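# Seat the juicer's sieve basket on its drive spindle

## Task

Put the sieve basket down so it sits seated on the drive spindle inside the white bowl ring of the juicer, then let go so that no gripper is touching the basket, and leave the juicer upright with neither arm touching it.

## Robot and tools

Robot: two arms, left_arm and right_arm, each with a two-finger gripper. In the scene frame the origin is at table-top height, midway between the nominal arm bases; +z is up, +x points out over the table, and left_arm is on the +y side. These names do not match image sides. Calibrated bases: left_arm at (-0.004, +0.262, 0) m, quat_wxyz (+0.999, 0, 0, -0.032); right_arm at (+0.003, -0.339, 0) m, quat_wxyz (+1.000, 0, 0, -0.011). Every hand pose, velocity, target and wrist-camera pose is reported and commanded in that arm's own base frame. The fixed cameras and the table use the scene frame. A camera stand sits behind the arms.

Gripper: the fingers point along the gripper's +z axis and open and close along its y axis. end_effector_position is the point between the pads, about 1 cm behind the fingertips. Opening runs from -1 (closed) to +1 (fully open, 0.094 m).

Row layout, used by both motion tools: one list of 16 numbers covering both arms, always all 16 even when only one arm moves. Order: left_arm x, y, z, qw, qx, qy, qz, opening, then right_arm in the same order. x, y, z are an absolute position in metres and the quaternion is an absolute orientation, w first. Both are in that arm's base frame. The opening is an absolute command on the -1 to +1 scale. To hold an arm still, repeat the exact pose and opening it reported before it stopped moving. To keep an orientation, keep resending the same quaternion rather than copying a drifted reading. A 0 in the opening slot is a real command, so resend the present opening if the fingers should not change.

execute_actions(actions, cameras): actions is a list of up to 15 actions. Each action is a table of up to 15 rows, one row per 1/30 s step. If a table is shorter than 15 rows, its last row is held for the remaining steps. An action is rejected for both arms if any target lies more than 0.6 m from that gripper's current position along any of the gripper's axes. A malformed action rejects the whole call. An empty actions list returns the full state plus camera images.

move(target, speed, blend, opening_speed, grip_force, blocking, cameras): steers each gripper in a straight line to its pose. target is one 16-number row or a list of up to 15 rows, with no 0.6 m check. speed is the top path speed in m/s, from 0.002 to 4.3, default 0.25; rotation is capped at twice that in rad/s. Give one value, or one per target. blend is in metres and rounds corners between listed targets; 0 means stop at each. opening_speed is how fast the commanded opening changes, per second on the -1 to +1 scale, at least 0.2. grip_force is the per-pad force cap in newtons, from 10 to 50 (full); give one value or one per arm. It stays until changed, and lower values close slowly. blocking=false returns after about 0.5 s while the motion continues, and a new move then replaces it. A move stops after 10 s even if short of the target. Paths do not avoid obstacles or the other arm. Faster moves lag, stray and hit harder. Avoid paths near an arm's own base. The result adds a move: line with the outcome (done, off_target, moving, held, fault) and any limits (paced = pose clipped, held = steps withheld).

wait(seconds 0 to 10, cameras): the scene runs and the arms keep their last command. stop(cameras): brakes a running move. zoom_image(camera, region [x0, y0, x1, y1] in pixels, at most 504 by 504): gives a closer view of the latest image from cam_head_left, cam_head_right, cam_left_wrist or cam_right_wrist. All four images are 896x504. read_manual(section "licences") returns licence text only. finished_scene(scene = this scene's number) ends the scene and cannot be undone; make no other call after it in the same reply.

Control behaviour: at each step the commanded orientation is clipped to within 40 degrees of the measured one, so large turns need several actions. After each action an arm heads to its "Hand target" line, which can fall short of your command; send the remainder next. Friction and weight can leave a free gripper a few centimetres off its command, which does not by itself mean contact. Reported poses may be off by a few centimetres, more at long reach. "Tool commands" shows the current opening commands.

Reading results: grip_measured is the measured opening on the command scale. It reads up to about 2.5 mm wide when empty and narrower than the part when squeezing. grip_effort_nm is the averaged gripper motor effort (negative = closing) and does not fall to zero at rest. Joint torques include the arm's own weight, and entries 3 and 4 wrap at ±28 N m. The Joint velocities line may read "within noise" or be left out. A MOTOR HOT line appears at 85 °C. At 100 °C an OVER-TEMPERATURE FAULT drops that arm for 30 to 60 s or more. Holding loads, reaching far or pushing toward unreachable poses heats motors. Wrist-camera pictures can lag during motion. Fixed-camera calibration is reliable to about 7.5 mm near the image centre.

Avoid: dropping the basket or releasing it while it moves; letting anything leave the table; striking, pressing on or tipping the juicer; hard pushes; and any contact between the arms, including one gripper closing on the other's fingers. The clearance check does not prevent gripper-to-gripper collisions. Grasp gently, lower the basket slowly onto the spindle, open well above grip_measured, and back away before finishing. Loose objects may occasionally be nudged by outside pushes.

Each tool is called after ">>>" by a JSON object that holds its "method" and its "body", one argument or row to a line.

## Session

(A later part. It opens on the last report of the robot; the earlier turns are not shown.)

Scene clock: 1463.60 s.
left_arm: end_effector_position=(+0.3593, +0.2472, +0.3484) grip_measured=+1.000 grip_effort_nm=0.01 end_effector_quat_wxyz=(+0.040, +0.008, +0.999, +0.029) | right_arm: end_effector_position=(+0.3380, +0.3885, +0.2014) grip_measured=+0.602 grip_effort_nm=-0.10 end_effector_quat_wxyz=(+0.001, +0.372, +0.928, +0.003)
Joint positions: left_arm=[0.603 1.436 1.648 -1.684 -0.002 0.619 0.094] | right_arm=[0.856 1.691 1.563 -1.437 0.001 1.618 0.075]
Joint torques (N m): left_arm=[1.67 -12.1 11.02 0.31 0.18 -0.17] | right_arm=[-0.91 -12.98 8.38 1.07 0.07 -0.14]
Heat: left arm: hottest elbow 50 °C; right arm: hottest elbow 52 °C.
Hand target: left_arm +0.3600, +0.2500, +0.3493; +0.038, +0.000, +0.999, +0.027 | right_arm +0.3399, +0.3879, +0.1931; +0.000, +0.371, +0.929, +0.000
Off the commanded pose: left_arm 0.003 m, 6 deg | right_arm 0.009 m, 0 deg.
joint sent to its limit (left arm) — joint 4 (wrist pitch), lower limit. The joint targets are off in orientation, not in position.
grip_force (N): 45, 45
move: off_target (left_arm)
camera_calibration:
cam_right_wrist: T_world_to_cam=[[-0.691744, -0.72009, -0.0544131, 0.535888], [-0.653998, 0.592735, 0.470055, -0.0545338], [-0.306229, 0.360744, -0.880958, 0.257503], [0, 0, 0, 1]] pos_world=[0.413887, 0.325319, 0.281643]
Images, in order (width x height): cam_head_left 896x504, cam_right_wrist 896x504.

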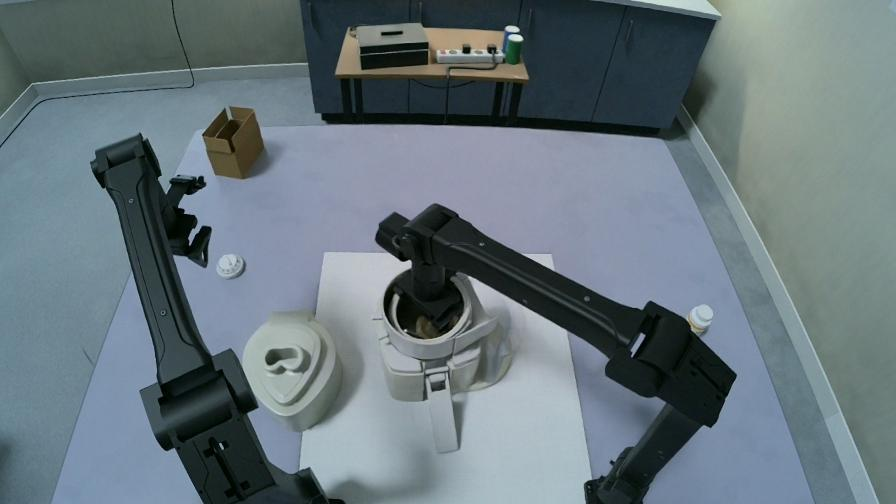

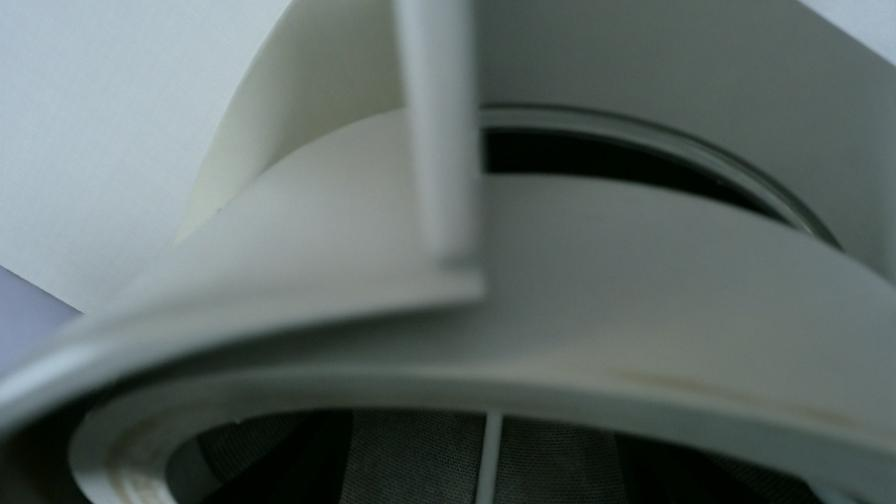

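Open slowly.

>>> {"method": "move", "body": {
  "target": [0.36,0.25,0.35,0,0,1,0,1,0.338,0.3885,0.195,0,0.371,0.928,0,1.0],
  "opening_speed": 0.3,
  "cameras": ["cam_head_left","cam_right_wrist"]
}}

>>> {"method": "zoom_image", "body": {
  "camera": "cam_head_left",
  "region": [350, 220, 520, 390]
}}

Scene clock: 1469.07 s.
left_arm: end_effector_position=(+0.3593, +0.2472, +0.3484) grip_measured=+1.000 grip_effort_nm=0.01 end_effector_quat_wxyz=(+0.040, +0.008, +0.999, +0.029) | right_arm: end_effector_position=(+0.3360, +0.3898, +0.2056) grip_measured=+0.991 grip_effort_nm=0.44 end_effector_quat_wxyz=(+0.002, +0.370, +0.929, +0.007)
Joint positions: left_arm=[0.603 1.436 1.648 -1.684 -0.002 0.619 0.094] | right_arm=[0.86 1.683 1.563 -1.435 0 1.618 0.094]
Joint torques (N m): left_arm=[2.37 -11.34 11.32 0.29 0.14 -0.2] | right_arm=[-0.73 -12.4 8.43 0.95 0.15 -0.09]
Heat: left arm: hottest elbow 50 °C; right arm: hottest elbow 52 °C.
Hand target: left_arm +0.3600, +0.2500, +0.3493; +0.038, +0.000, +0.999, +0.027 | right_arm +0.3379, +0.3884, +0.1952; +0.000, +0.371, +0.929, +0.000
Off the commanded pose: left_arm 0.003 m, 6 deg | right_arm 0.011 m, 1 deg.
joint sent to its limit (left arm) — joint 4 (wrist pitch), lower limit. The joint targets are off in orientation, not in position.
grip_force (N): 45, 45
move: off_target (left_arm, right_arm)
camera_calibration:
cam_right_wrist: T_world_to_cam=[[-0.68839, -0.722488, -0.064269, 0.537584], [-0.659109, 0.586081, 0.471258, -0.0544639], [-0.302811, 0.36677, -0.879651, 0.25629], [0, 0, 0, 1]] pos_world=[0.411778, 0.326319, 0.285662]
Images, in order (width x height): cam_head_left 896x504, cam_right_wrist 896x504.

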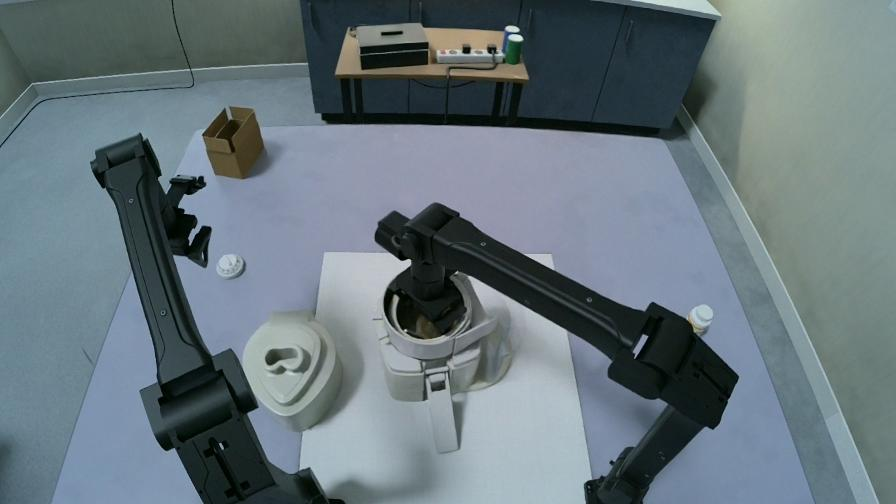

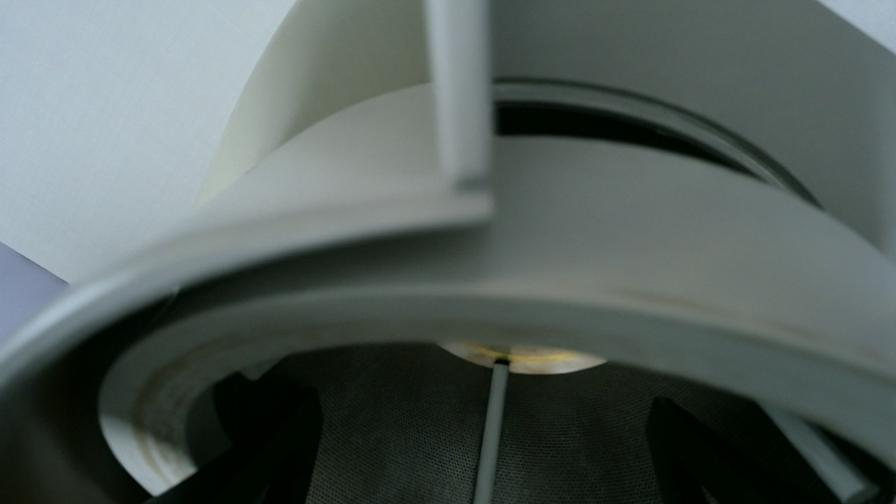

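Scaled by 2.965 from the camera's 896x504 image, which has a finer 1280x720 frame.

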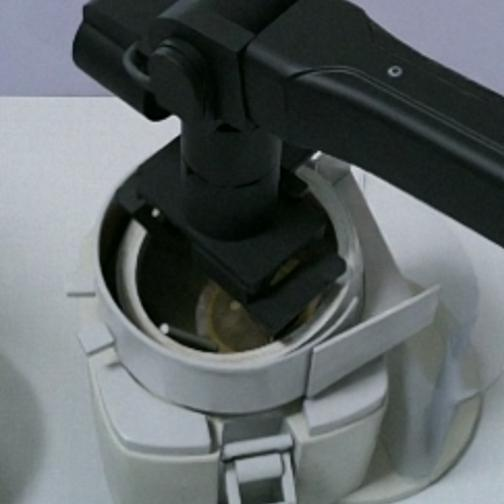

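>>> {"method": "move", "body": {
  "target": [0.36,0.25,0.35,0,0,1,0,1,0.352,0.398,0.26,0,0.371,0.928,0,1.0],
  "speed": 0.1,
  "cameras": ["cam_right_wrist"]
}}

>>> {"method": "execute_actions", "body": {
  "actions": [],
  "cameras": ["cam_head_left"]
}}

>>> {"method": "zoom_image", "body": {
  "camera": "cam_head_left",
  "region": [350, 220, 520, 390]
}}

Scene clock: 1476.97 s.
left_arm: end_effector_position=(+0.3593, +0.2472, +0.3484) grip_measured=+1.000 grip_effort_nm=0.01 end_effector_quat_wxyz=(+0.040, +0.008, +0.999, +0.029) | right_arm: end_effector_position=(+0.3367, +0.3910, +0.2391) grip_measured=+0.998 grip_effort_nm=0.10 end_effector_quat_wxyz=(-0.008, +0.370, +0.929, -0.021)
Joint positions: left_arm=[0.603 1.436 1.648 -1.684 -0.002 0.619 0.094] | right_arm=[0.86 1.72 1.698 -1.594 -0.002 1.618 0.094]
Joint torques (N m): left_arm=[1.85 -11.81 11.11 0.28 0.13 -0.17] | right_arm=[-1.67 -13.45 14.72 0.17 0.2 -0.15]
Heat: left arm: hottest elbow 50 °C; right arm: hottest elbow 52 °C.
Hand target: left_arm +0.3600, +0.2500, +0.3493; +0.038, +0.000, +0.999, +0.027 | right_arm +0.3511, +0.3969, +0.2599; +0.000, +0.371, +0.928, +0.000
Off the commanded pose: left_arm 0.003 m, 6 deg | right_arm 0.027 m, 3 deg.
joint sent to its limit (left arm) — joint 4 (wrist pitch), lower limit. The joint targets are off in orientation, not in position.
grip_force (N): 45, 45
move: off_target (left_arm, right_arm)
camera_calibration:
cam_right_wrist: T_world_to_cam=[[-0.689754, -0.724032, -0.00404794, 0.527684], [-0.640056, 0.607121, 0.470884, -0.0851084], [-0.338478, 0.327385, -0.882186, 0.313558], [0, 0, 0, 1]] pos_world=[0.41563, 0.331077, 0.318828]
Images, in order (width x height): cam_right_wrist 896x504.

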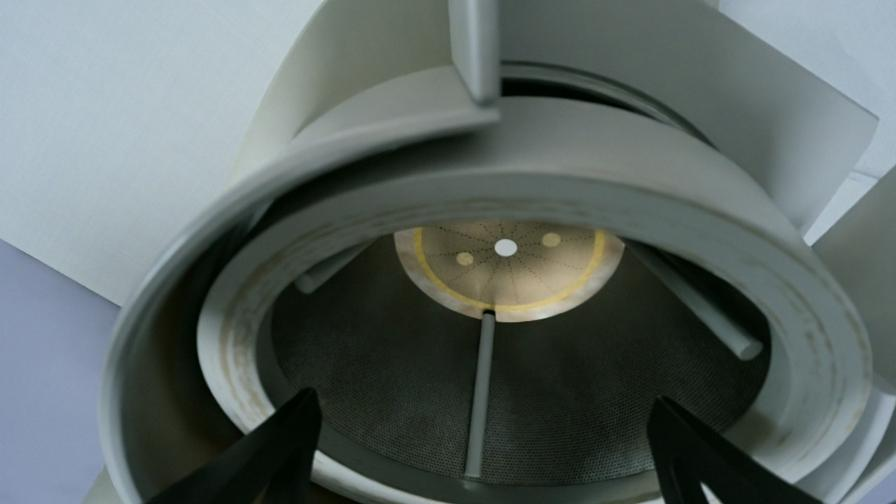

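Scene clock: 1476.97 s.
left_arm: end_effector_position=(+0.3593, +0.2472, +0.3484) grip_measured=+1.000 grip_effort_nm=0.01 end_effector_quat_wxyz=(+0.040, +0.008, +0.999, +0.029) | right_arm: end_effector_position=(+0.3367, +0.3910, +0.2391) grip_measured=+0.998 grip_effort_nm=0.10 end_effector_quat_wxyz=(-0.008, +0.370, +0.929, -0.021)
Joint positions: left_arm=[0.603 1.436 1.648 -1.684 -0.002 0.619 0.094] | right_arm=[0.86 1.72 1.698 -1.594 -0.002 1.618 0.094]
Joint velocities: within noise
Joint torques (N m): left_arm=[1.85 -11.81 11.11 0.28 0.13 -0.17] | right_arm=[-1.67 -13.45 14.72 0.17 0.2 -0.15]
Motor temperatures (°C): left_arm=[24 33 50 25 24 26 27] | right_arm=[24 35 52 23 26 25 25]
Heat: left arm: hottest elbow 50 °C; right arm: hottest elbow 52 °C.
Hand target: left_arm +0.3600, +0.2500, +0.3493; +0.038, +0.000, +0.999, +0.027 | right_arm +0.3511, +0.3969, +0.2599; +0.000, +0.371, +0.928, +0.000
Tool commands: left_gripper/opening=+1.0 right_gripper/opening=+1.0
Off the commanded pose: left_arm 0.003 m, 6 deg | right_arm 0.027 m, 3 deg.
grip_force (N): 45, 45
Images, in order (width x height): cam_head_left 896x504.

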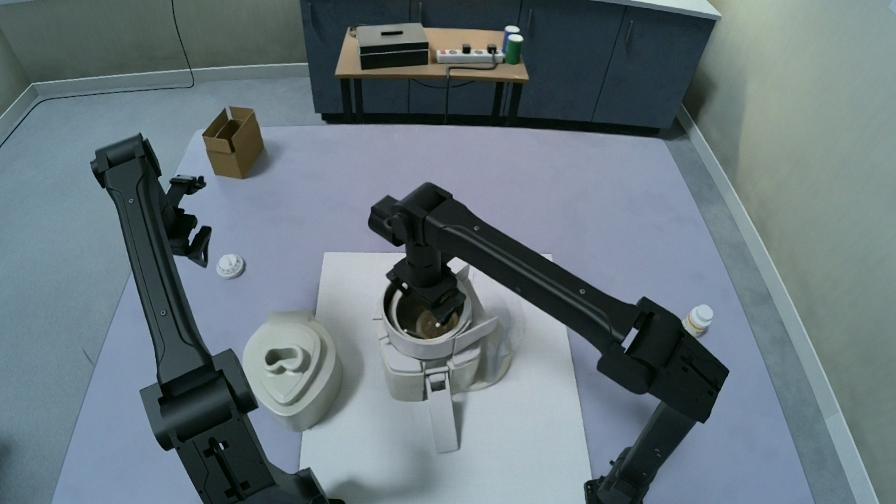

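Scaled by 2.965 from the camera's 896x504 image, which has a finer 1280x720 frame.

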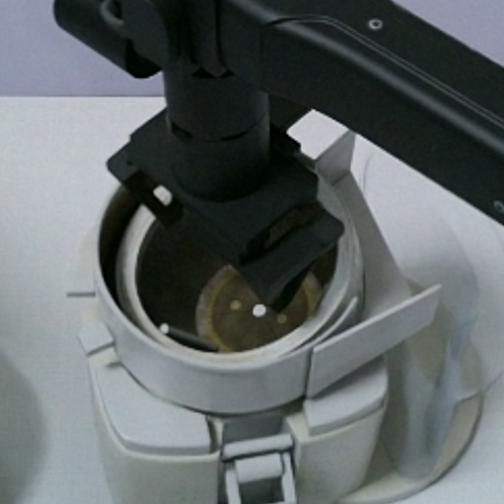

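>>> {"method": "move", "body": {
  "target": [
    [0.36,0.25,0.35,0,0,1,0,1,0.343,0.395,0.29,0,0.371,0.928,0,-0.25],
    [0.36,0.25,0.35,0,0,1,0,1,0.381,0.441,0.285,0,0.371,0.928,0,-0.25]
  ],
  "speed": 0.15,
  "cameras": ["cam_head_left","cam_right_wrist"]
}}

>>> {"method": "zoom_image", "body": {
  "camera": "cam_head_left",
  "region": [350, 220, 520, 390]
}}

Scene clock: 1490.23 s.
left_arm: end_effector_position=(+0.3593, +0.2472, +0.3484) grip_measured=+1.000 grip_effort_nm=0.01 end_effector_quat_wxyz=(+0.040, +0.008, +0.999, +0.029) | right_arm: end_effector_position=(+0.3723, +0.4322, +0.2657) grip_measured=-0.248 grip_effort_nm=-0.10 end_effector_quat_wxyz=(-0.004, +0.370, +0.929, -0.010)
Joint positions: left_arm=[0.603 1.436 1.648 -1.684 -0.002 0.619 0.094] | right_arm=[0.86 1.862 1.967 -1.696 -0.001 1.618 0.035]
Joint torques (N m): left_arm=[2.67 -11.75 11 0.23 0.15 -0.18] | right_arm=[-0.09 -15.03 14.57 0.01 0.18 -0.01]
Motor temperatures (°C): left_arm=[24 33 50 25 24 26 27] | right_arm=[24 36 56 23 26 25 25]
Heat: left arm: hottest elbow 50 °C; right arm: hottest elbow 56 °C.
Hand target: left_arm +0.3600, +0.2500, +0.3493; +0.038, +0.000, +0.999, +0.027 | right_arm +0.3802, +0.4400, +0.2845; +0.004, +0.371, +0.928, +0.010
Off the commanded pose: left_arm 0.003 m, 6 deg | right_arm 0.023 m, 1 deg.
joint sent to its limit (left arm) — joint 4 (wrist pitch), lower limit. The joint targets are off in orientation, not in position.
joint sent to its limit (right arm) — joint 4 (wrist pitch), lower limit. The joint targets still meet the commanded pose.
grip_force (N): 45, 45
move: off_target (left_arm, right_arm)
camera_calibration:
cam_right_wrist: T_world_to_cam=[[-0.689503, -0.723739, -0.0280782, 0.588388], [-0.64769, 0.598773, 0.471136, -0.0934073], [-0.324167, 0.343035, -0.881614, 0.323332], [0, 0, 0, 1]] pos_world=[0.45001, 0.370855, 0.345582]
Images, in order (width x height): cam_head_left 896x504, cam_right_wrist 896x504.

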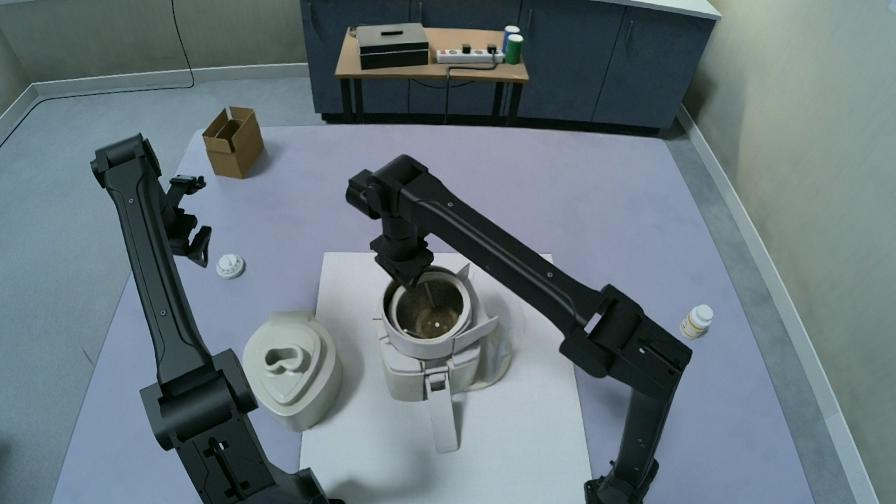

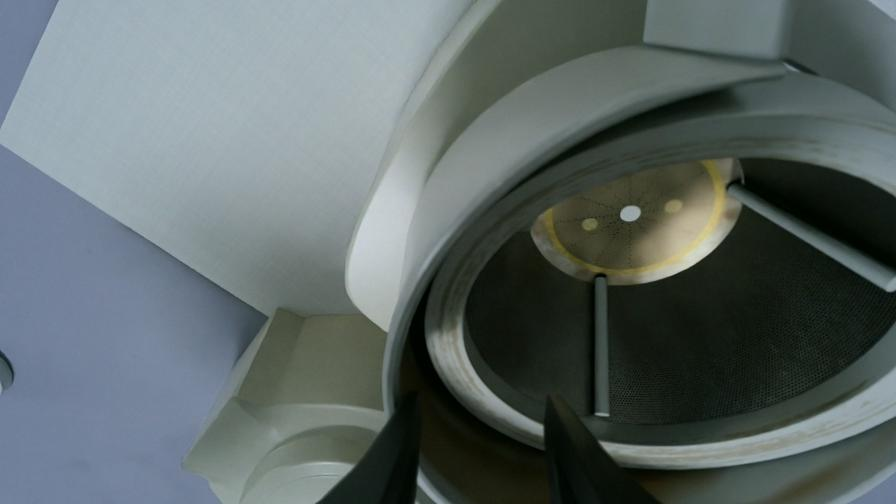

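Scaled by 2.965 from the camera's 896x504 image, which has a finer 1280x720 frame.

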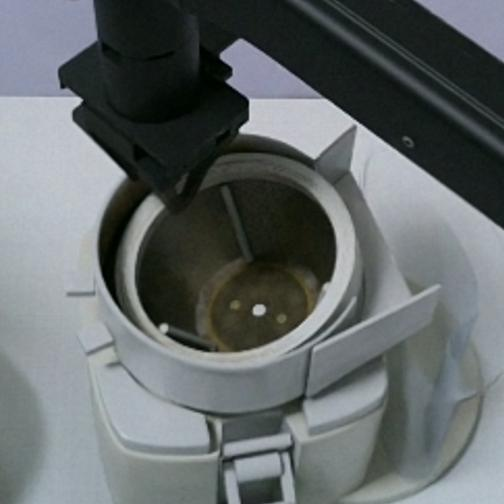

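>>> {"method": "move", "body": {
  "target": [
    [0.36,0.25,0.35,0,0,1,0,1,0.386,0.450,0.262,0,0.371,0.928,0,-0.25]
  ],
  "speed": 0.15,
  "cameras": ["cam_right_wrist"]
}}

Scene clock: 1495.43 s.
left_arm: end_effector_position=(+0.3593, +0.2472, +0.3484) grip_measured=+1.000 grip_effort_nm=0.01 end_effector_quat_wxyz=(+0.040, +0.008, +0.999, +0.029) | right_arm: end_effector_position=(+0.3725, +0.4325, +0.2615) grip_measured=-0.249 grip_effort_nm=-0.06 end_effector_quat_wxyz=(-0.006, +0.370, +0.929, -0.014)
Joint positions: left_arm=[0.603 1.436 1.648 -1.684 -0.002 0.619 0.094] | right_arm=[0.86 1.87 1.967 -1.699 -0.001 1.618 0.035]
Joint torques (N m): left_arm=[1.96 -11.05 11.25 0.1 0.16 -0.16] | right_arm=[-0.44 -12.81 14.42 1.03 0.18 0]
Motor temperatures (°C): left_arm=[24 33 50 25 24 26 27] | right_arm=[24 36 58 23 26 25 25]
Heat: left arm: hottest elbow 50 °C; right arm: hottest elbow 58 °C.
Hand target: left_arm +0.3600, +0.2500, +0.3493; +0.038, +0.000, +0.999, +0.027 | right_arm +0.3852, +0.4490, +0.2618; +0.000, +0.371, +0.929, +0.000
Off the commanded pose: left_arm 0.003 m, 6 deg | right_arm 0.022 m, 2 deg.
joint sent to its limit (left arm) — joint 4 (wrist pitch), lower limit. The joint targets are off in orientation, not in position.
grip_force (N): 45, 45
move: off_target (left_arm, right_arm)
camera_calibration:
cam_right_wrist: T_world_to_cam=[[-0.68961, -0.723961, -0.0178131, 0.586113], [-0.644587, 0.60242, 0.470741, -0.0940589], [-0.330068, 0.33611, -0.882092, 0.324957], [0, 0, 0, 1]] pos_world=[0.450818, 0.371765, 0.34136]
Images, in order (width x height): cam_right_wrist 896x504.

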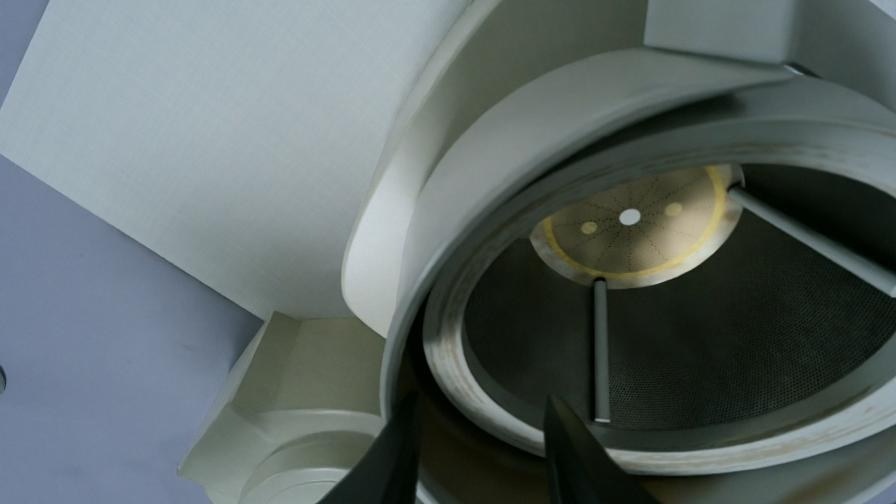

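>>> {"method": "move", "body": {
  "target": [
    [0.36,0.25,0.35,0,0,1,0,1,0.380,0.438,0.285,0,0.371,0.928,0,-0.25],
    [0.36,0.25,0.35,0,0,1,0,1,0.361,0.430,0.268,0,0.371,0.928,0,-0.25],
    [0.36,0.25,0.35,0,0,1,0,1,0.363,0.432,0.244,0,0.371,0.928,0,-0.25]
  ],
  "speed": 0.12,
  "cameras": ["cam_head_left","cam_right_wrist"]
}}

>>> {"method": "zoom_image", "body": {
  "camera": "cam_head_left",
  "region": [350, 220, 520, 390]
}}

Scene clock: 1505.60 s.
left_arm: end_effector_position=(+0.3593, +0.2472, +0.3484) grip_measured=+1.000 grip_effort_nm=0.01 end_effector_quat_wxyz=(+0.040, +0.008, +0.999, +0.029) | right_arm: end_effector_position=(+0.3672, +0.4272, +0.2398) grip_measured=-0.249 grip_effort_nm=-0.06 end_effector_quat_wxyz=(-0.005, +0.371, +0.928, -0.012)
Joint positions: left_arm=[0.603 1.436 1.648 -1.684 -0.002 0.619 0.094] | right_arm=[0.861 1.84 1.866 -1.623 -0.001 1.622 0.035]
Joint torques (N m): left_arm=[2.55 -10.58 11.12 0.03 0.14 -0.19] | right_arm=[0.38 -16.38 8.51 1.61 0.17 0.08]
Motor temperatures (°C): left_arm=[24 33 50 25 24 26 27] | right_arm=[24 36 59 23 26 25 25]
Heat: left arm: hottest elbow 50 °C; right arm: hottest elbow 59 °C.
Hand target: left_arm +0.3600, +0.2500, +0.3493; +0.038, +0.000, +0.999, +0.027 | right_arm +0.3630, +0.4319, +0.2441; +0.000, +0.371, +0.929, +0.000
Off the commanded pose: left_arm 0.003 m, 6 deg | right_arm 0.008 m, 1 deg.
joint sent to its limit (left arm) — joint 4 (wrist pitch), lower limit. The joint targets are off in orientation, not in position.
grip_force (N): 45, 45
move: off_target (left_arm)
camera_calibration:
cam_right_wrist: T_world_to_cam=[[-0.691781, -0.721747, -0.0228159, 0.579271], [-0.644291, 0.602657, 0.470843, -0.0843386], [-0.326079, 0.340421, -0.881922, 0.302458], [0, 0, 0, 1]] pos_world=[0.445016, 0.365952, 0.319671]
Images, in order (width x height): cam_head_left 896x504, cam_right_wrist 896x504.

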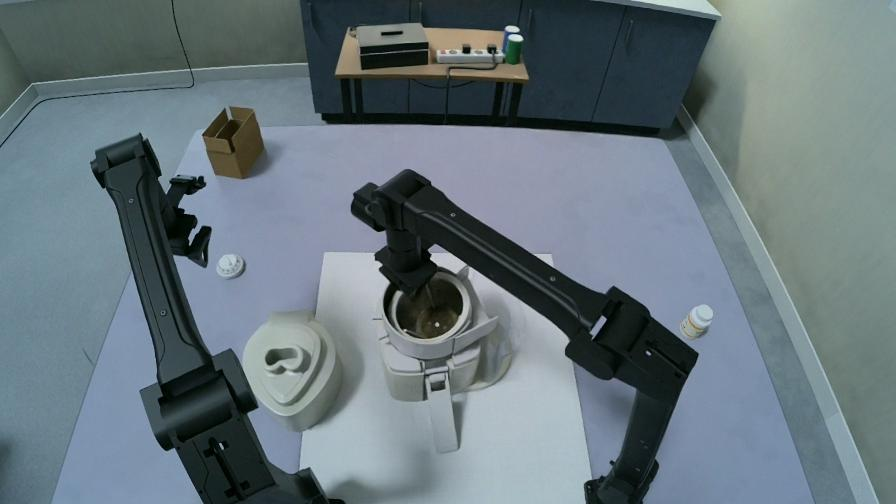

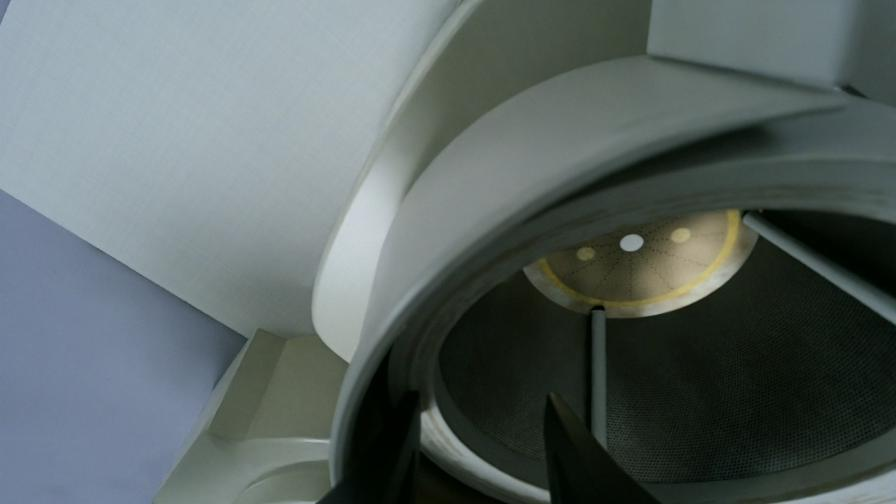

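Scaled by 2.965 from the camera's 896x504 image, which has a finer 1280x720 frame.

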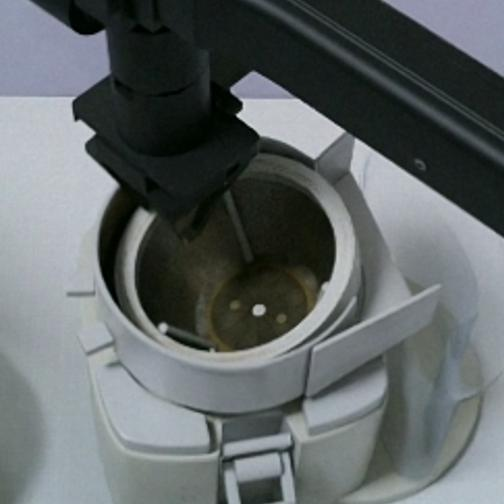

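>>> {"method": "move", "body": {
  "target": [0.36,0.25,0.35,0,0,1,0,1,0.370,0.438,0.228,0,0.371,0.928,0,-0.25],
  "speed": 0.1,
  "cameras": ["cam_right_wrist"]
}}

>>> {"method": "zoom_image", "body": {
  "camera": "cam_right_wrist",
  "region": [250, 250, 650, 504]
}}

Scene clock: 1511.33 s.
left_arm: end_effector_position=(+0.3593, +0.2472, +0.3484) grip_measured=+1.000 grip_effort_nm=0.01 end_effector_quat_wxyz=(+0.040, +0.008, +0.999, +0.029) | right_arm: end_effector_position=(+0.3676, +0.4278, +0.2386) grip_measured=-0.249 grip_effort_nm=-0.05 end_effector_quat_wxyz=(-0.004, +0.371, +0.929, -0.010)
Joint positions: left_arm=[0.603 1.436 1.648 -1.684 -0.002 0.619 0.094] | right_arm=[0.861 1.839 1.862 -1.616 -0.001 1.622 0.035]
Joint torques (N m): left_arm=[2.43 -11.46 11.17 -0.03 0.15 -0.16] | right_arm=[0.38 -15.33 8.35 2.36 0.16 0.08]
Motor temperatures (°C): left_arm=[24 33 50 25 24 26 27] | right_arm=[24 36 58 23 26 25 25]
Heat: left arm: hottest elbow 50 °C; right arm: hottest elbow 58 °C.
Hand target: left_arm +0.3600, +0.2500, +0.3493; +0.038, +0.000, +0.999, +0.027 | right_arm +0.3697, +0.4376, +0.2281; +0.000, +0.371, +0.929, +0.000
Off the commanded pose: left_arm 0.003 m, 6 deg | right_arm 0.015 m, 1 deg.
joint sent to its limit (left arm) — joint 4 (wrist pitch), lower limit. The joint targets are off in orientation, not in position.
grip_force (N): 45, 45
move: off_target (left_arm, right_arm)
camera_calibration:
cam_right_wrist: T_world_to_cam=[[-0.691714, -0.721667, -0.0269984, 0.580867], [-0.645575, 0.601159, 0.471, -0.0827595], [-0.323675, 0.343227, -0.88172, 0.299208], [0, 0, 0, 1]] pos_world=[0.445212, 0.366247, 0.31848]
Images, in order (width x height): cam_right_wrist 896x504.

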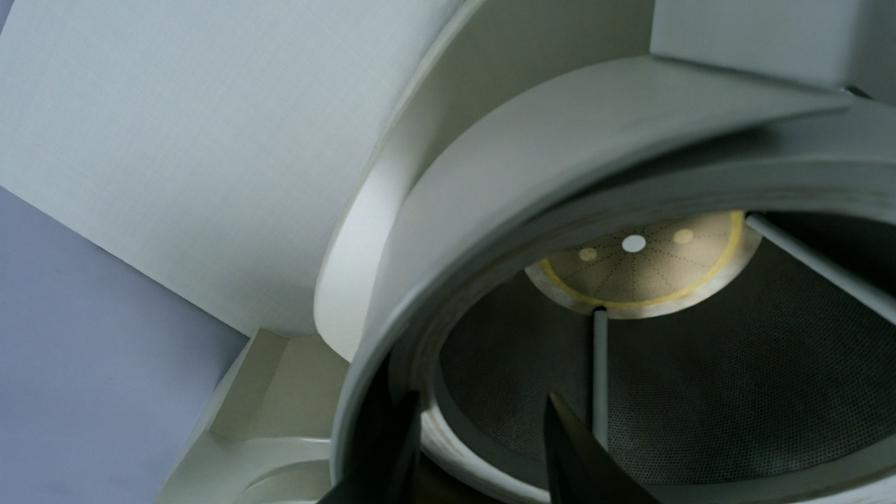

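Scaled by 1.260 from the camera's 896x504 image, which has a finer 1280x720 frame.

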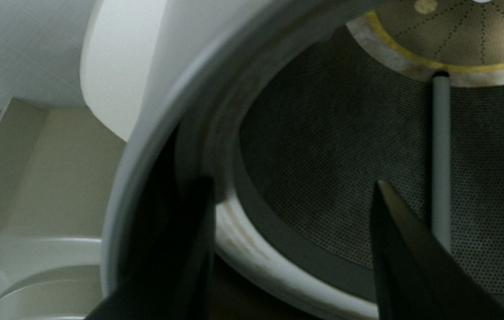

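>>> {"method": "move", "body": {
  "target": [
    [0.36,0.25,0.35,0,0,1,0,1,0.380,0.442,0.265,0,0.371,0.928,0,-0.2],
    [0.36,0.25,0.35,0,0,1,0,1,0.367,0.440,0.25,0,0.371,0.928,0,-0.2],
    [0.36,0.25,0.35,0,0,1,0,1,0.366,0.440,0.230,0,0.371,0.928,0,-0.2]
  ],
  "speed": 0.12,
  "cameras": ["cam_right_wrist"]
}}

>>> {"method": "zoom_image", "body": {
  "camera": "cam_right_wrist",
  "region": [250, 250, 650, 504]
}}

Scene clock: 1521.63 s.
left_arm: end_effector_position=(+0.3593, +0.2472, +0.3484) grip_measured=+1.000 grip_effort_nm=0.01 end_effector_quat_wxyz=(+0.040, +0.008, +0.999, +0.029) | right_arm: end_effector_position=(+0.3676, +0.4281, +0.2402) grip_measured=-0.202 grip_effort_nm=0.12 end_effector_quat_wxyz=(-0.004, +0.372, +0.928, -0.008)
Joint positions: left_arm=[0.603 1.436 1.648 -1.684 -0.002 0.619 0.094] | right_arm=[0.862 1.837 1.864 -1.616 -0.001 1.623 0.037]
Joint torques (N m): left_arm=[1.61 -11.87 11.25 0.21 0.11 -0.15] | right_arm=[0.85 -15.03 8.38 2.37 0.18 0.12]
Motor temperatures (°C): left_arm=[24 33 50 25 24 26 27] | right_arm=[24 36 56 23 26 25 25]
Heat: left arm: hottest elbow 50 °C; right arm: hottest elbow 56 °C.
Hand target: left_arm +0.3600, +0.2500, +0.3493; +0.038, +0.000, +0.999, +0.027 | right_arm +0.3657, +0.4397, +0.2301; +0.000, +0.371, +0.929, +0.000
Off the commanded pose: left_arm 0.003 m, 6 deg | right_arm 0.016 m, 1 deg.
joint sent to its limit (left arm) — joint 4 (wrist pitch), lower limit. The joint targets are off in orientation, not in position.
grip_force (N): 45, 45
move: off_target (left_arm, right_arm)
camera_calibration:
cam_right_wrist: T_world_to_cam=[[-0.692206, -0.721061, -0.0303612, 0.581912], [-0.646157, 0.600464, 0.471088, -0.0832182], [-0.321452, 0.345708, -0.881564, 0.29858], [0, 0, 0, 1]] pos_world=[0.44501, 0.366342, 0.320088]
Images, in order (width x height): cam_right_wrist 896x504.

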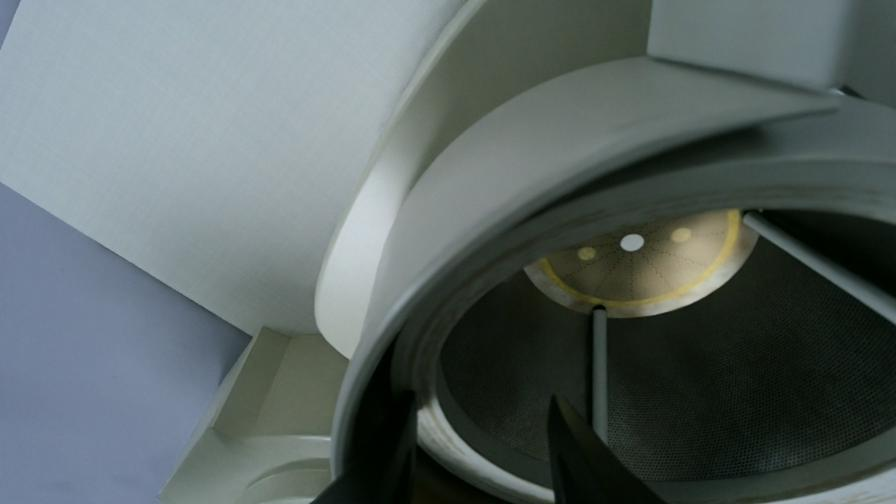

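Scaled by 1.260 from the camera's 896x504 image, which has a finer 1280x720 frame.

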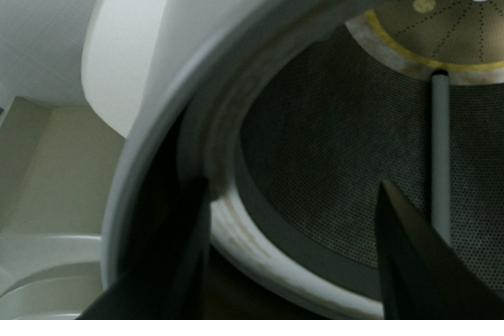

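>>> {"method": "move", "body": {
  "target": [
    [0.36,0.25,0.35,0,0,1,0,1,0.378,0.445,0.265,0,0.371,0.928,0,0.0],
    [0.36,0.25,0.35,0,0,1,0,1,0.366,0.443,0.25,0,0.371,0.928,0,0.0],
    [0.36,0.25,0.35,0,0,1,0,1,0.366,0.442,0.228,0,0.371,0.928,0,0.0]
  ],
  "speed": 0.12,
  "cameras": ["cam_right_wrist"]
}}

>>> {"method": "zoom_image", "body": {
  "camera": "cam_right_wrist",
  "region": [250, 250, 650, 504]
}}

Scene clock: 1529.87 s.
left_arm: end_effector_position=(+0.3593, +0.2472, +0.3484) grip_measured=+1.000 grip_effort_nm=0.01 end_effector_quat_wxyz=(+0.040, +0.008, +0.999, +0.029) | right_arm: end_effector_position=(+0.3673, +0.4285, +0.2441) grip_measured=-0.002 grip_effort_nm=0.13 end_effector_quat_wxyz=(-0.002, +0.372, +0.928, -0.005)
Joint positions: left_arm=[0.603 1.436 1.648 -1.684 -0.002 0.619 0.094] | right_arm=[0.863 1.832 1.866 -1.616 0 1.626 0.047]
Joint torques (N m): left_arm=[2.32 -11.22 11.17 0.16 0.14 -0.21] | right_arm=[1.08 -14.39 8.1 2.32 0.13 0.1]
Motor temperatures (°C): left_arm=[24 33 51 25 24 26 27] | right_arm=[24 36 55 23 26 25 25]
Heat: left arm: hottest elbow 51 °C; right arm: hottest elbow 55 °C.
Hand target: left_arm +0.3600, +0.2500, +0.3493; +0.038, +0.000, +0.999, +0.027 | right_arm +0.3656, +0.4414, +0.2283; +0.000, +0.371, +0.929, +0.000
Off the commanded pose: left_arm 0.003 m, 6 deg | right_arm 0.021 m, 1 deg.
joint sent to its limit (left arm) — joint 4 (wrist pitch), lower limit. The joint targets are off in orientation, not in position.
grip_force (N): 45, 45
move: off_target (left_arm, right_arm)
camera_calibration:
cam_right_wrist: T_world_to_cam=[[-0.693119, -0.719798, -0.0384383, 0.583814], [-0.647986, 0.598835, 0.47065, -0.0840202], [-0.315754, 0.351124, -0.881482, 0.297364], [0, 0, 0, 1]] pos_world=[0.444103, 0.366131, 0.324106]
Images, in order (width x height): cam_right_wrist 896x504.

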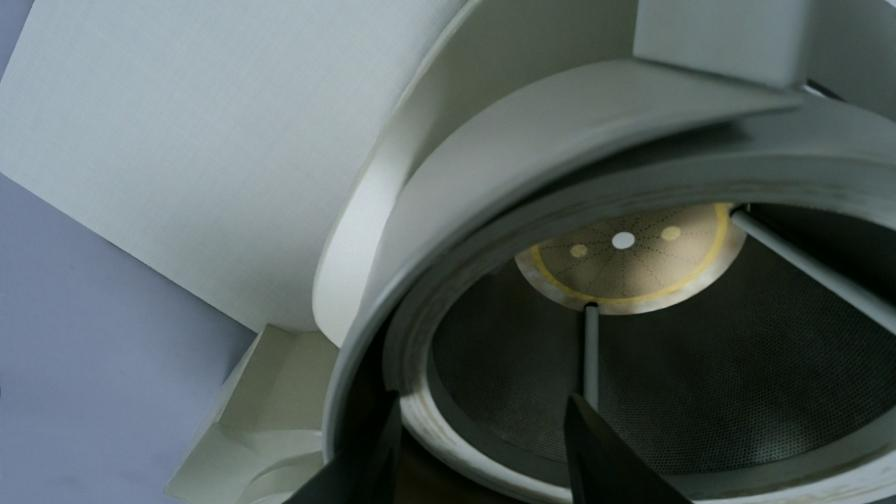

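Scaled by 1.260 from the camera's 896x504 image, which has a finer 1280x720 frame.

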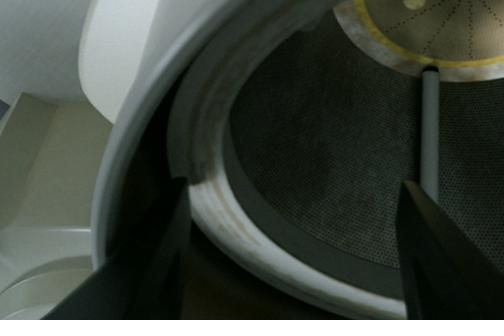

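>>> {"method": "move", "body": {
  "target": [
    [0.36,0.25,0.35,0,0,1,0,1,0.380,0.450,0.285,0,0.537,0.843,0,-0.15],
    [0.36,0.25,0.35,0,0,1,0,1,0.362,0.460,0.275,0,0.537,0.843,0,-0.15],
    [0.36,0.25,0.35,0,0,1,0,1,0.362,0.458,0.262,0,0.537,0.843,0,-0.15]
  ],
  "speed": 0.15,
  "cameras": ["cam_right_wrist","cam_head_left"]
}}

>>> {"method": "zoom_image", "body": {
  "camera": "cam_head_left",
  "region": [350, 220, 520, 390]
}}

Scene clock: 1543.30 s.
left_arm: end_effector_position=(+0.3593, +0.2472, +0.3484) grip_measured=+1.000 grip_effort_nm=0.01 end_effector_quat_wxyz=(+0.040, +0.008, +0.999, +0.029) | right_arm: end_effector_position=(+0.3615, +0.4434, +0.2659) grip_measured=-0.148 grip_effort_nm=-0.08 end_effector_quat_wxyz=(-0.001, +0.540, +0.841, -0.013)
Joint positions: left_arm=[0.603 1.436 1.648 -1.684 -0.002 0.619 0.094] | right_arm=[0.888 1.871 1.98 -1.706 0.001 2.029 0.04]
Joint torques (N m): left_arm=[2.67 -11.75 11.1 0.2 0.16 -0.15] | right_arm=[0.85 -15.33 10.13 1.76 0.01 0.06]
Heat: left arm: hottest elbow 51 °C; right arm: hottest elbow 54 °C.
Hand target: left_arm +0.3600, +0.2500, +0.3493; +0.038, +0.000, +0.999, +0.027 | right_arm +0.3617, +0.4576, +0.2619; +0.000, +0.537, +0.843, +0.000
Off the commanded pose: left_arm 0.003 m, 6 deg | right_arm 0.015 m, 2 deg.
joint sent to its limit (left arm) — joint 4 (wrist pitch), lower limit. The joint targets are off in orientation, not in position.
grip_force (N): 45, 45
move: off_target (left_arm, right_arm)
camera_calibration:
cam_right_wrist: T_world_to_cam=[[-0.910162, -0.413405, -0.0264798, 0.530816], [-0.378302, 0.803429, 0.459772, -0.292325], [-0.168797, 0.428484, -0.887642, 0.223784], [0, 0, 0, 1]] pos_world=[0.410315, 0.358416, 0.347099]
Images, in order (width x height): cam_head_left 896x504, cam_right_wrist 896x504.

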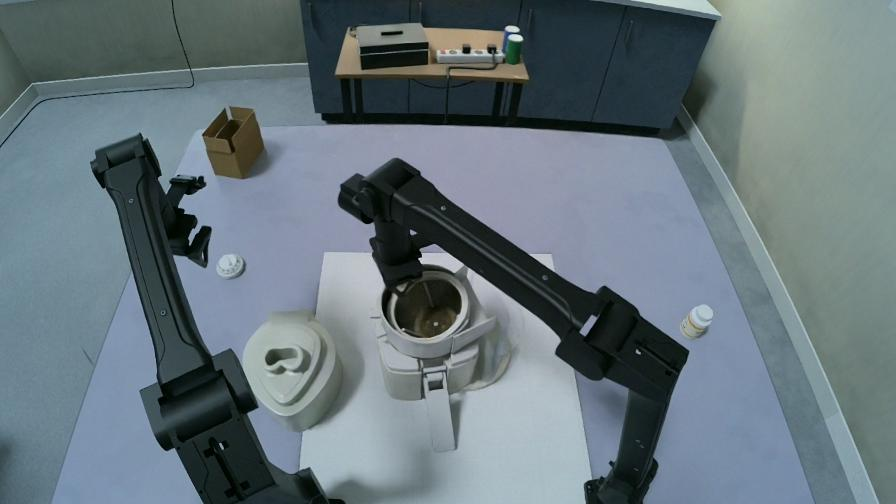

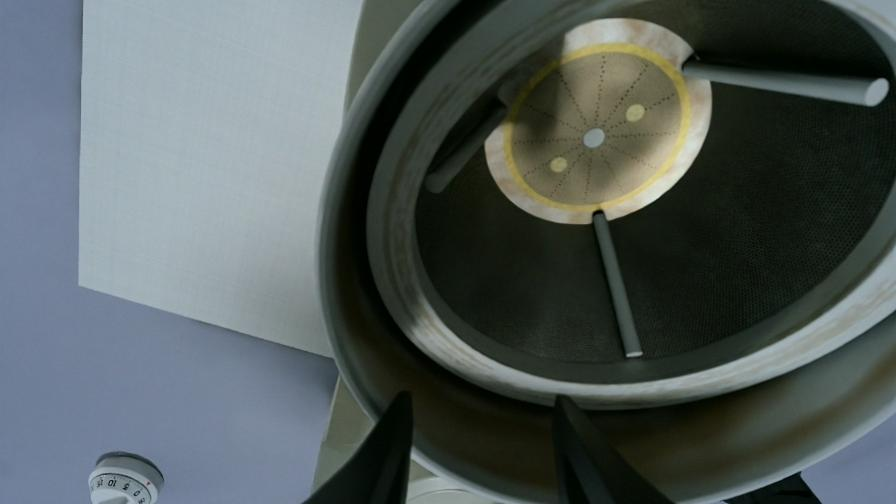

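Scaled by 2.965 from the camera's 896x504 image, which has a finer 1280x720 frame.

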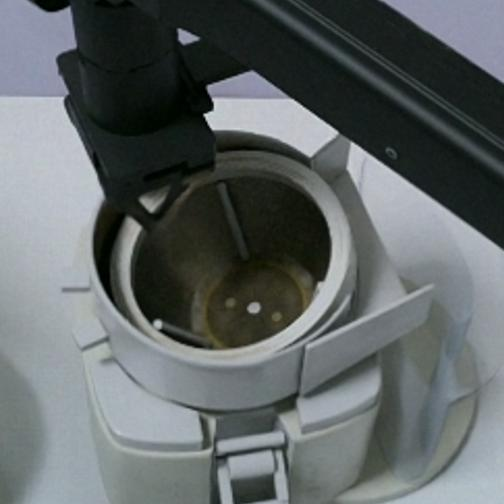

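>>> {"method": "move", "body": {
  "target": [
    [0.36,0.25,0.35,0,0,1,0,1,0.374,0.462,0.285,0,0.537,0.843,0,-0.05],
    [0.36,0.25,0.35,0,0,1,0,1,0.368,0.458,0.255,0,0.537,0.843,0,-0.05]
  ],
  "speed": 0.15,
  "cameras": ["cam_right_wrist"]
}}

Scene clock: 1551.33 s.
left_arm: end_effector_position=(+0.3593, +0.2472, +0.3484) grip_measured=+1.000 grip_effort_nm=0.01 end_effector_quat_wxyz=(+0.040, +0.008, +0.999, +0.029) | right_arm: end_effector_position=(+0.3617, +0.4436, +0.2662) grip_measured=-0.053 grip_effort_nm=0.16 end_effector_quat_wxyz=(-0.001, +0.540, +0.841, -0.012)
Joint positions: left_arm=[0.603 1.436 1.648 -1.684 -0.002 0.619 0.094] | right_arm=[0.888 1.871 1.981 -1.705 0.001 2.029 0.044]
Joint torques (N m): left_arm=[2.08 -11.46 11.08 0.31 0.15 -0.23] | right_arm=[-0.26 -14.33 9.77 2.3 0.03 -0.05]
Heat: left arm: hottest elbow 51 °C; right arm: hottest elbow 53 °C.
Hand target: left_arm +0.3600, +0.2500, +0.3493; +0.038, +0.000, +0.999, +0.027 | right_arm +0.3676, +0.4573, +0.2550; +0.000, +0.537, +0.843, +0.000
Off the commanded pose: left_arm 0.003 m, 6 deg | right_arm 0.019 m, 1 deg.
joint sent to its limit (left arm) — joint 4 (wrist pitch), lower limit. The joint targets are off in orientation, not in position.
grip_force (N): 45, 45
move: off_target (left_arm, right_arm)
camera_calibration:
cam_right_wrist: T_world_to_cam=[[-0.910117, -0.413438, -0.0275005, 0.5313], [-0.378683, 0.802999, 0.460209, -0.292301], [-0.168185, 0.429258, -0.887385, 0.223319], [0, 0, 0, 1]] pos_world=[0.410414, 0.358515, 0.347301]
Images, in order (width x height): cam_right_wrist 896x504.

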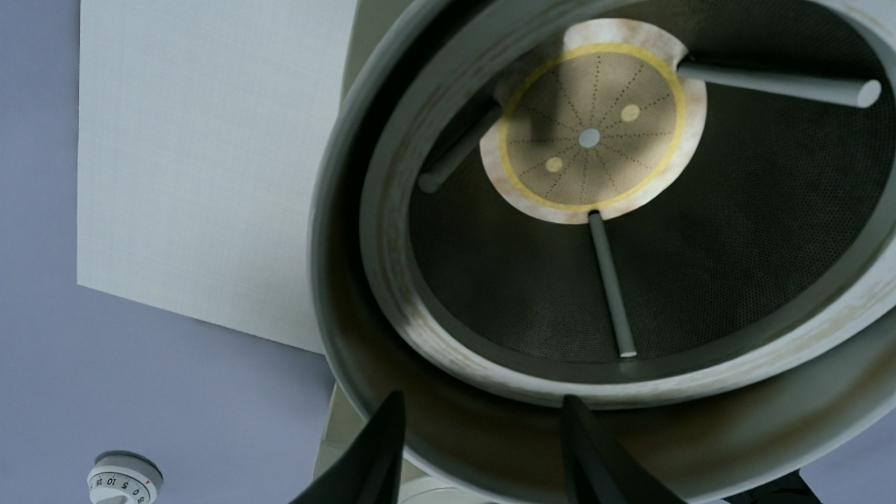

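>>> {"method": "move", "body": {
  "target": [
    [0.36,0.25,0.35,0,0,1,0,1,0.376,0.438,0.29,0,0.537,0.843,0,-0.05],
    [0.36,0.25,0.35,0,0,1,0,1,0.373,0.439,0.25,0,0.537,0.843,0,-0.05]
  ],
  "speed": 0.15,
  "cameras": ["cam_right_wrist"]
}}

Scene clock: 1557.97 s.
left_arm: end_effector_position=(+0.3593, +0.2472, +0.3484) grip_measured=+1.000 grip_effort_nm=0.01 end_effector_quat_wxyz=(+0.040, +0.008, +0.999, +0.029) | right_arm: end_effector_position=(+0.3655, +0.4368, +0.2566) grip_measured=-0.052 grip_effort_nm=0.11 end_effector_quat_wxyz=(-0.001, +0.537, +0.844, -0.010)
Joint positions: left_arm=[0.603 1.436 1.648 -1.684 -0.002 0.619 0.094] | right_arm=[0.875 1.857 1.935 -1.67 0 2.009 0.045]
Joint torques (N m): left_arm=[1.67 -11.46 11.06 0.29 0.17 -0.13] | right_arm=[-1.38 -15.68 8.32 2.11 0.09 -0.14]
Heat: left arm: hottest elbow 51 °C; right arm: hottest elbow 53 °C.
Hand target: left_arm +0.3600, +0.2500, +0.3493; +0.038, +0.000, +0.999, +0.027 | right_arm +0.3728, +0.4389, +0.2502; +0.000, +0.537, +0.843, +0.000
Off the commanded pose: left_arm 0.003 m, 6 deg | right_arm 0.010 m, 1 deg.
joint sent to its limit (left arm) — joint 4 (wrist pitch), lower limit. The joint targets are off in orientation, not in position.
grip_force (N): 45, 45
move: off_target (left_arm)
camera_calibration:
cam_right_wrist: T_world_to_cam=[[-0.906936, -0.420181, -0.0302467, 0.534159], [-0.385277, 0.798273, 0.462949, -0.277276], [-0.170377, 0.431518, -0.885869, 0.217731], [0, 0, 0, 1]] pos_world=[0.414717, 0.35183, 0.337402]
Images, in order (width x height): cam_right_wrist 896x504.

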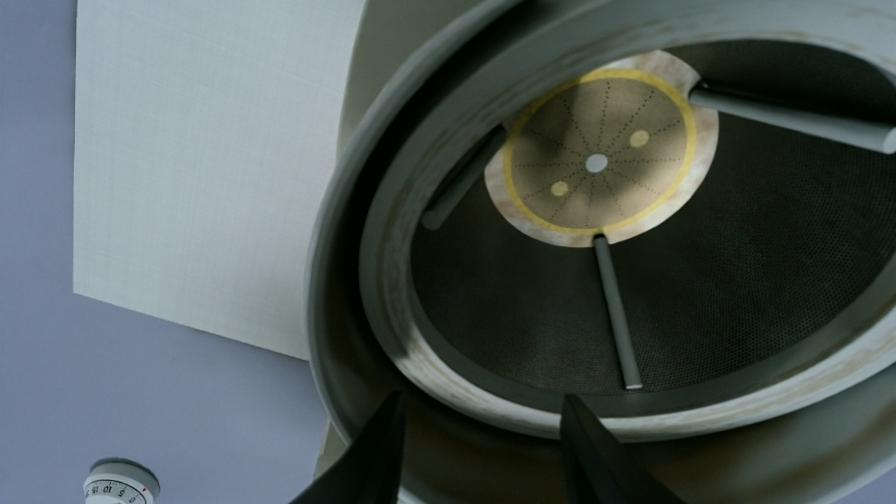

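>>> {"method": "move", "body": {
  "target": [
    [0.36,0.25,0.35,0,0,1,0,1,0.380,0.430,0.285,0,0.537,0.843,0,-0.05],
    [0.36,0.25,0.35,0,0,1,0,1,0.378,0.433,0.25,0,0.537,0.843,0,-0.05]
  ],
  "speed": 0.15,
  "cameras": ["cam_right_wrist"]
}}

Scene clock: 1563.50 s.
left_arm: end_effector_position=(+0.3593, +0.2472, +0.3484) grip_measured=+1.000 grip_effort_nm=0.01 end_effector_quat_wxyz=(+0.040, +0.008, +0.999, +0.029) | right_arm: end_effector_position=(+0.3723, +0.4305, +0.2556) grip_measured=-0.052 grip_effort_nm=0.10 end_effector_quat_wxyz=(-0.001, +0.538, +0.843, -0.010)
Joint positions: left_arm=[0.603 1.436 1.648 -1.684 -0.002 0.619 0.094] | right_arm=[0.859 1.855 1.93 -1.666 0 1.995 0.045]
Joint torques (N m): left_arm=[2.32 -11.52 11.22 0.35 0.16 -0.16] | right_arm=[-0.97 -16.03 8.17 1.96 0.07 -0.12]
Heat: left arm: hottest elbow 51 °C; right arm: hottest elbow 52 °C.
Hand target: left_arm +0.3600, +0.2500, +0.3493; +0.038, +0.000, +0.999, +0.027 | right_arm +0.3779, +0.4329, +0.2501; +0.000, +0.537, +0.843, +0.000
Off the commanded pose: left_arm 0.003 m, 6 deg | right_arm 0.008 m, 1 deg.
joint sent to its limit (left arm) — joint 4 (wrist pitch), lower limit. The joint targets are off in orientation, not in position.
grip_force (N): 45, 45
move: off_target (left_arm)
camera_calibration:
cam_right_wrist: T_world_to_cam=[[-0.907874, -0.418113, -0.0307606, 0.537324], [-0.383595, 0.798831, 0.463382, -0.270085], [-0.169174, 0.432492, -0.885625, 0.219869], [0, 0, 0, 1]] pos_world=[0.421415, 0.345323, 0.336402]
Images, in order (width x height): cam_right_wrist 896x504.

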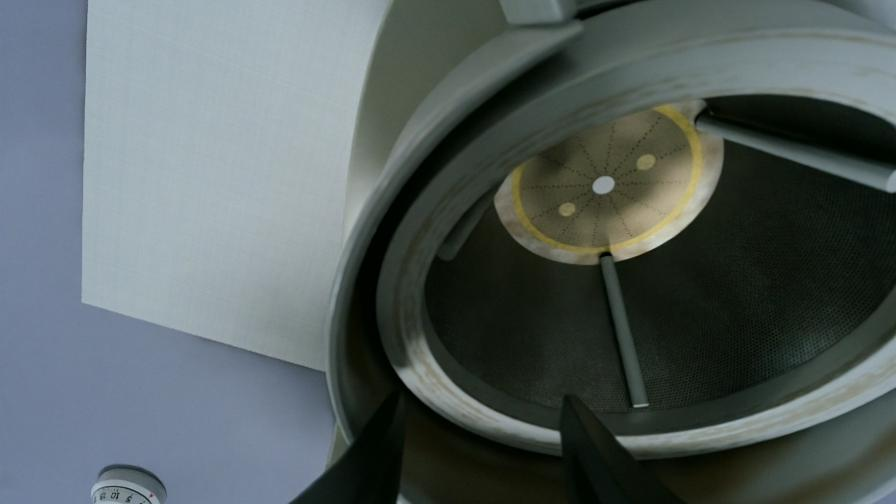

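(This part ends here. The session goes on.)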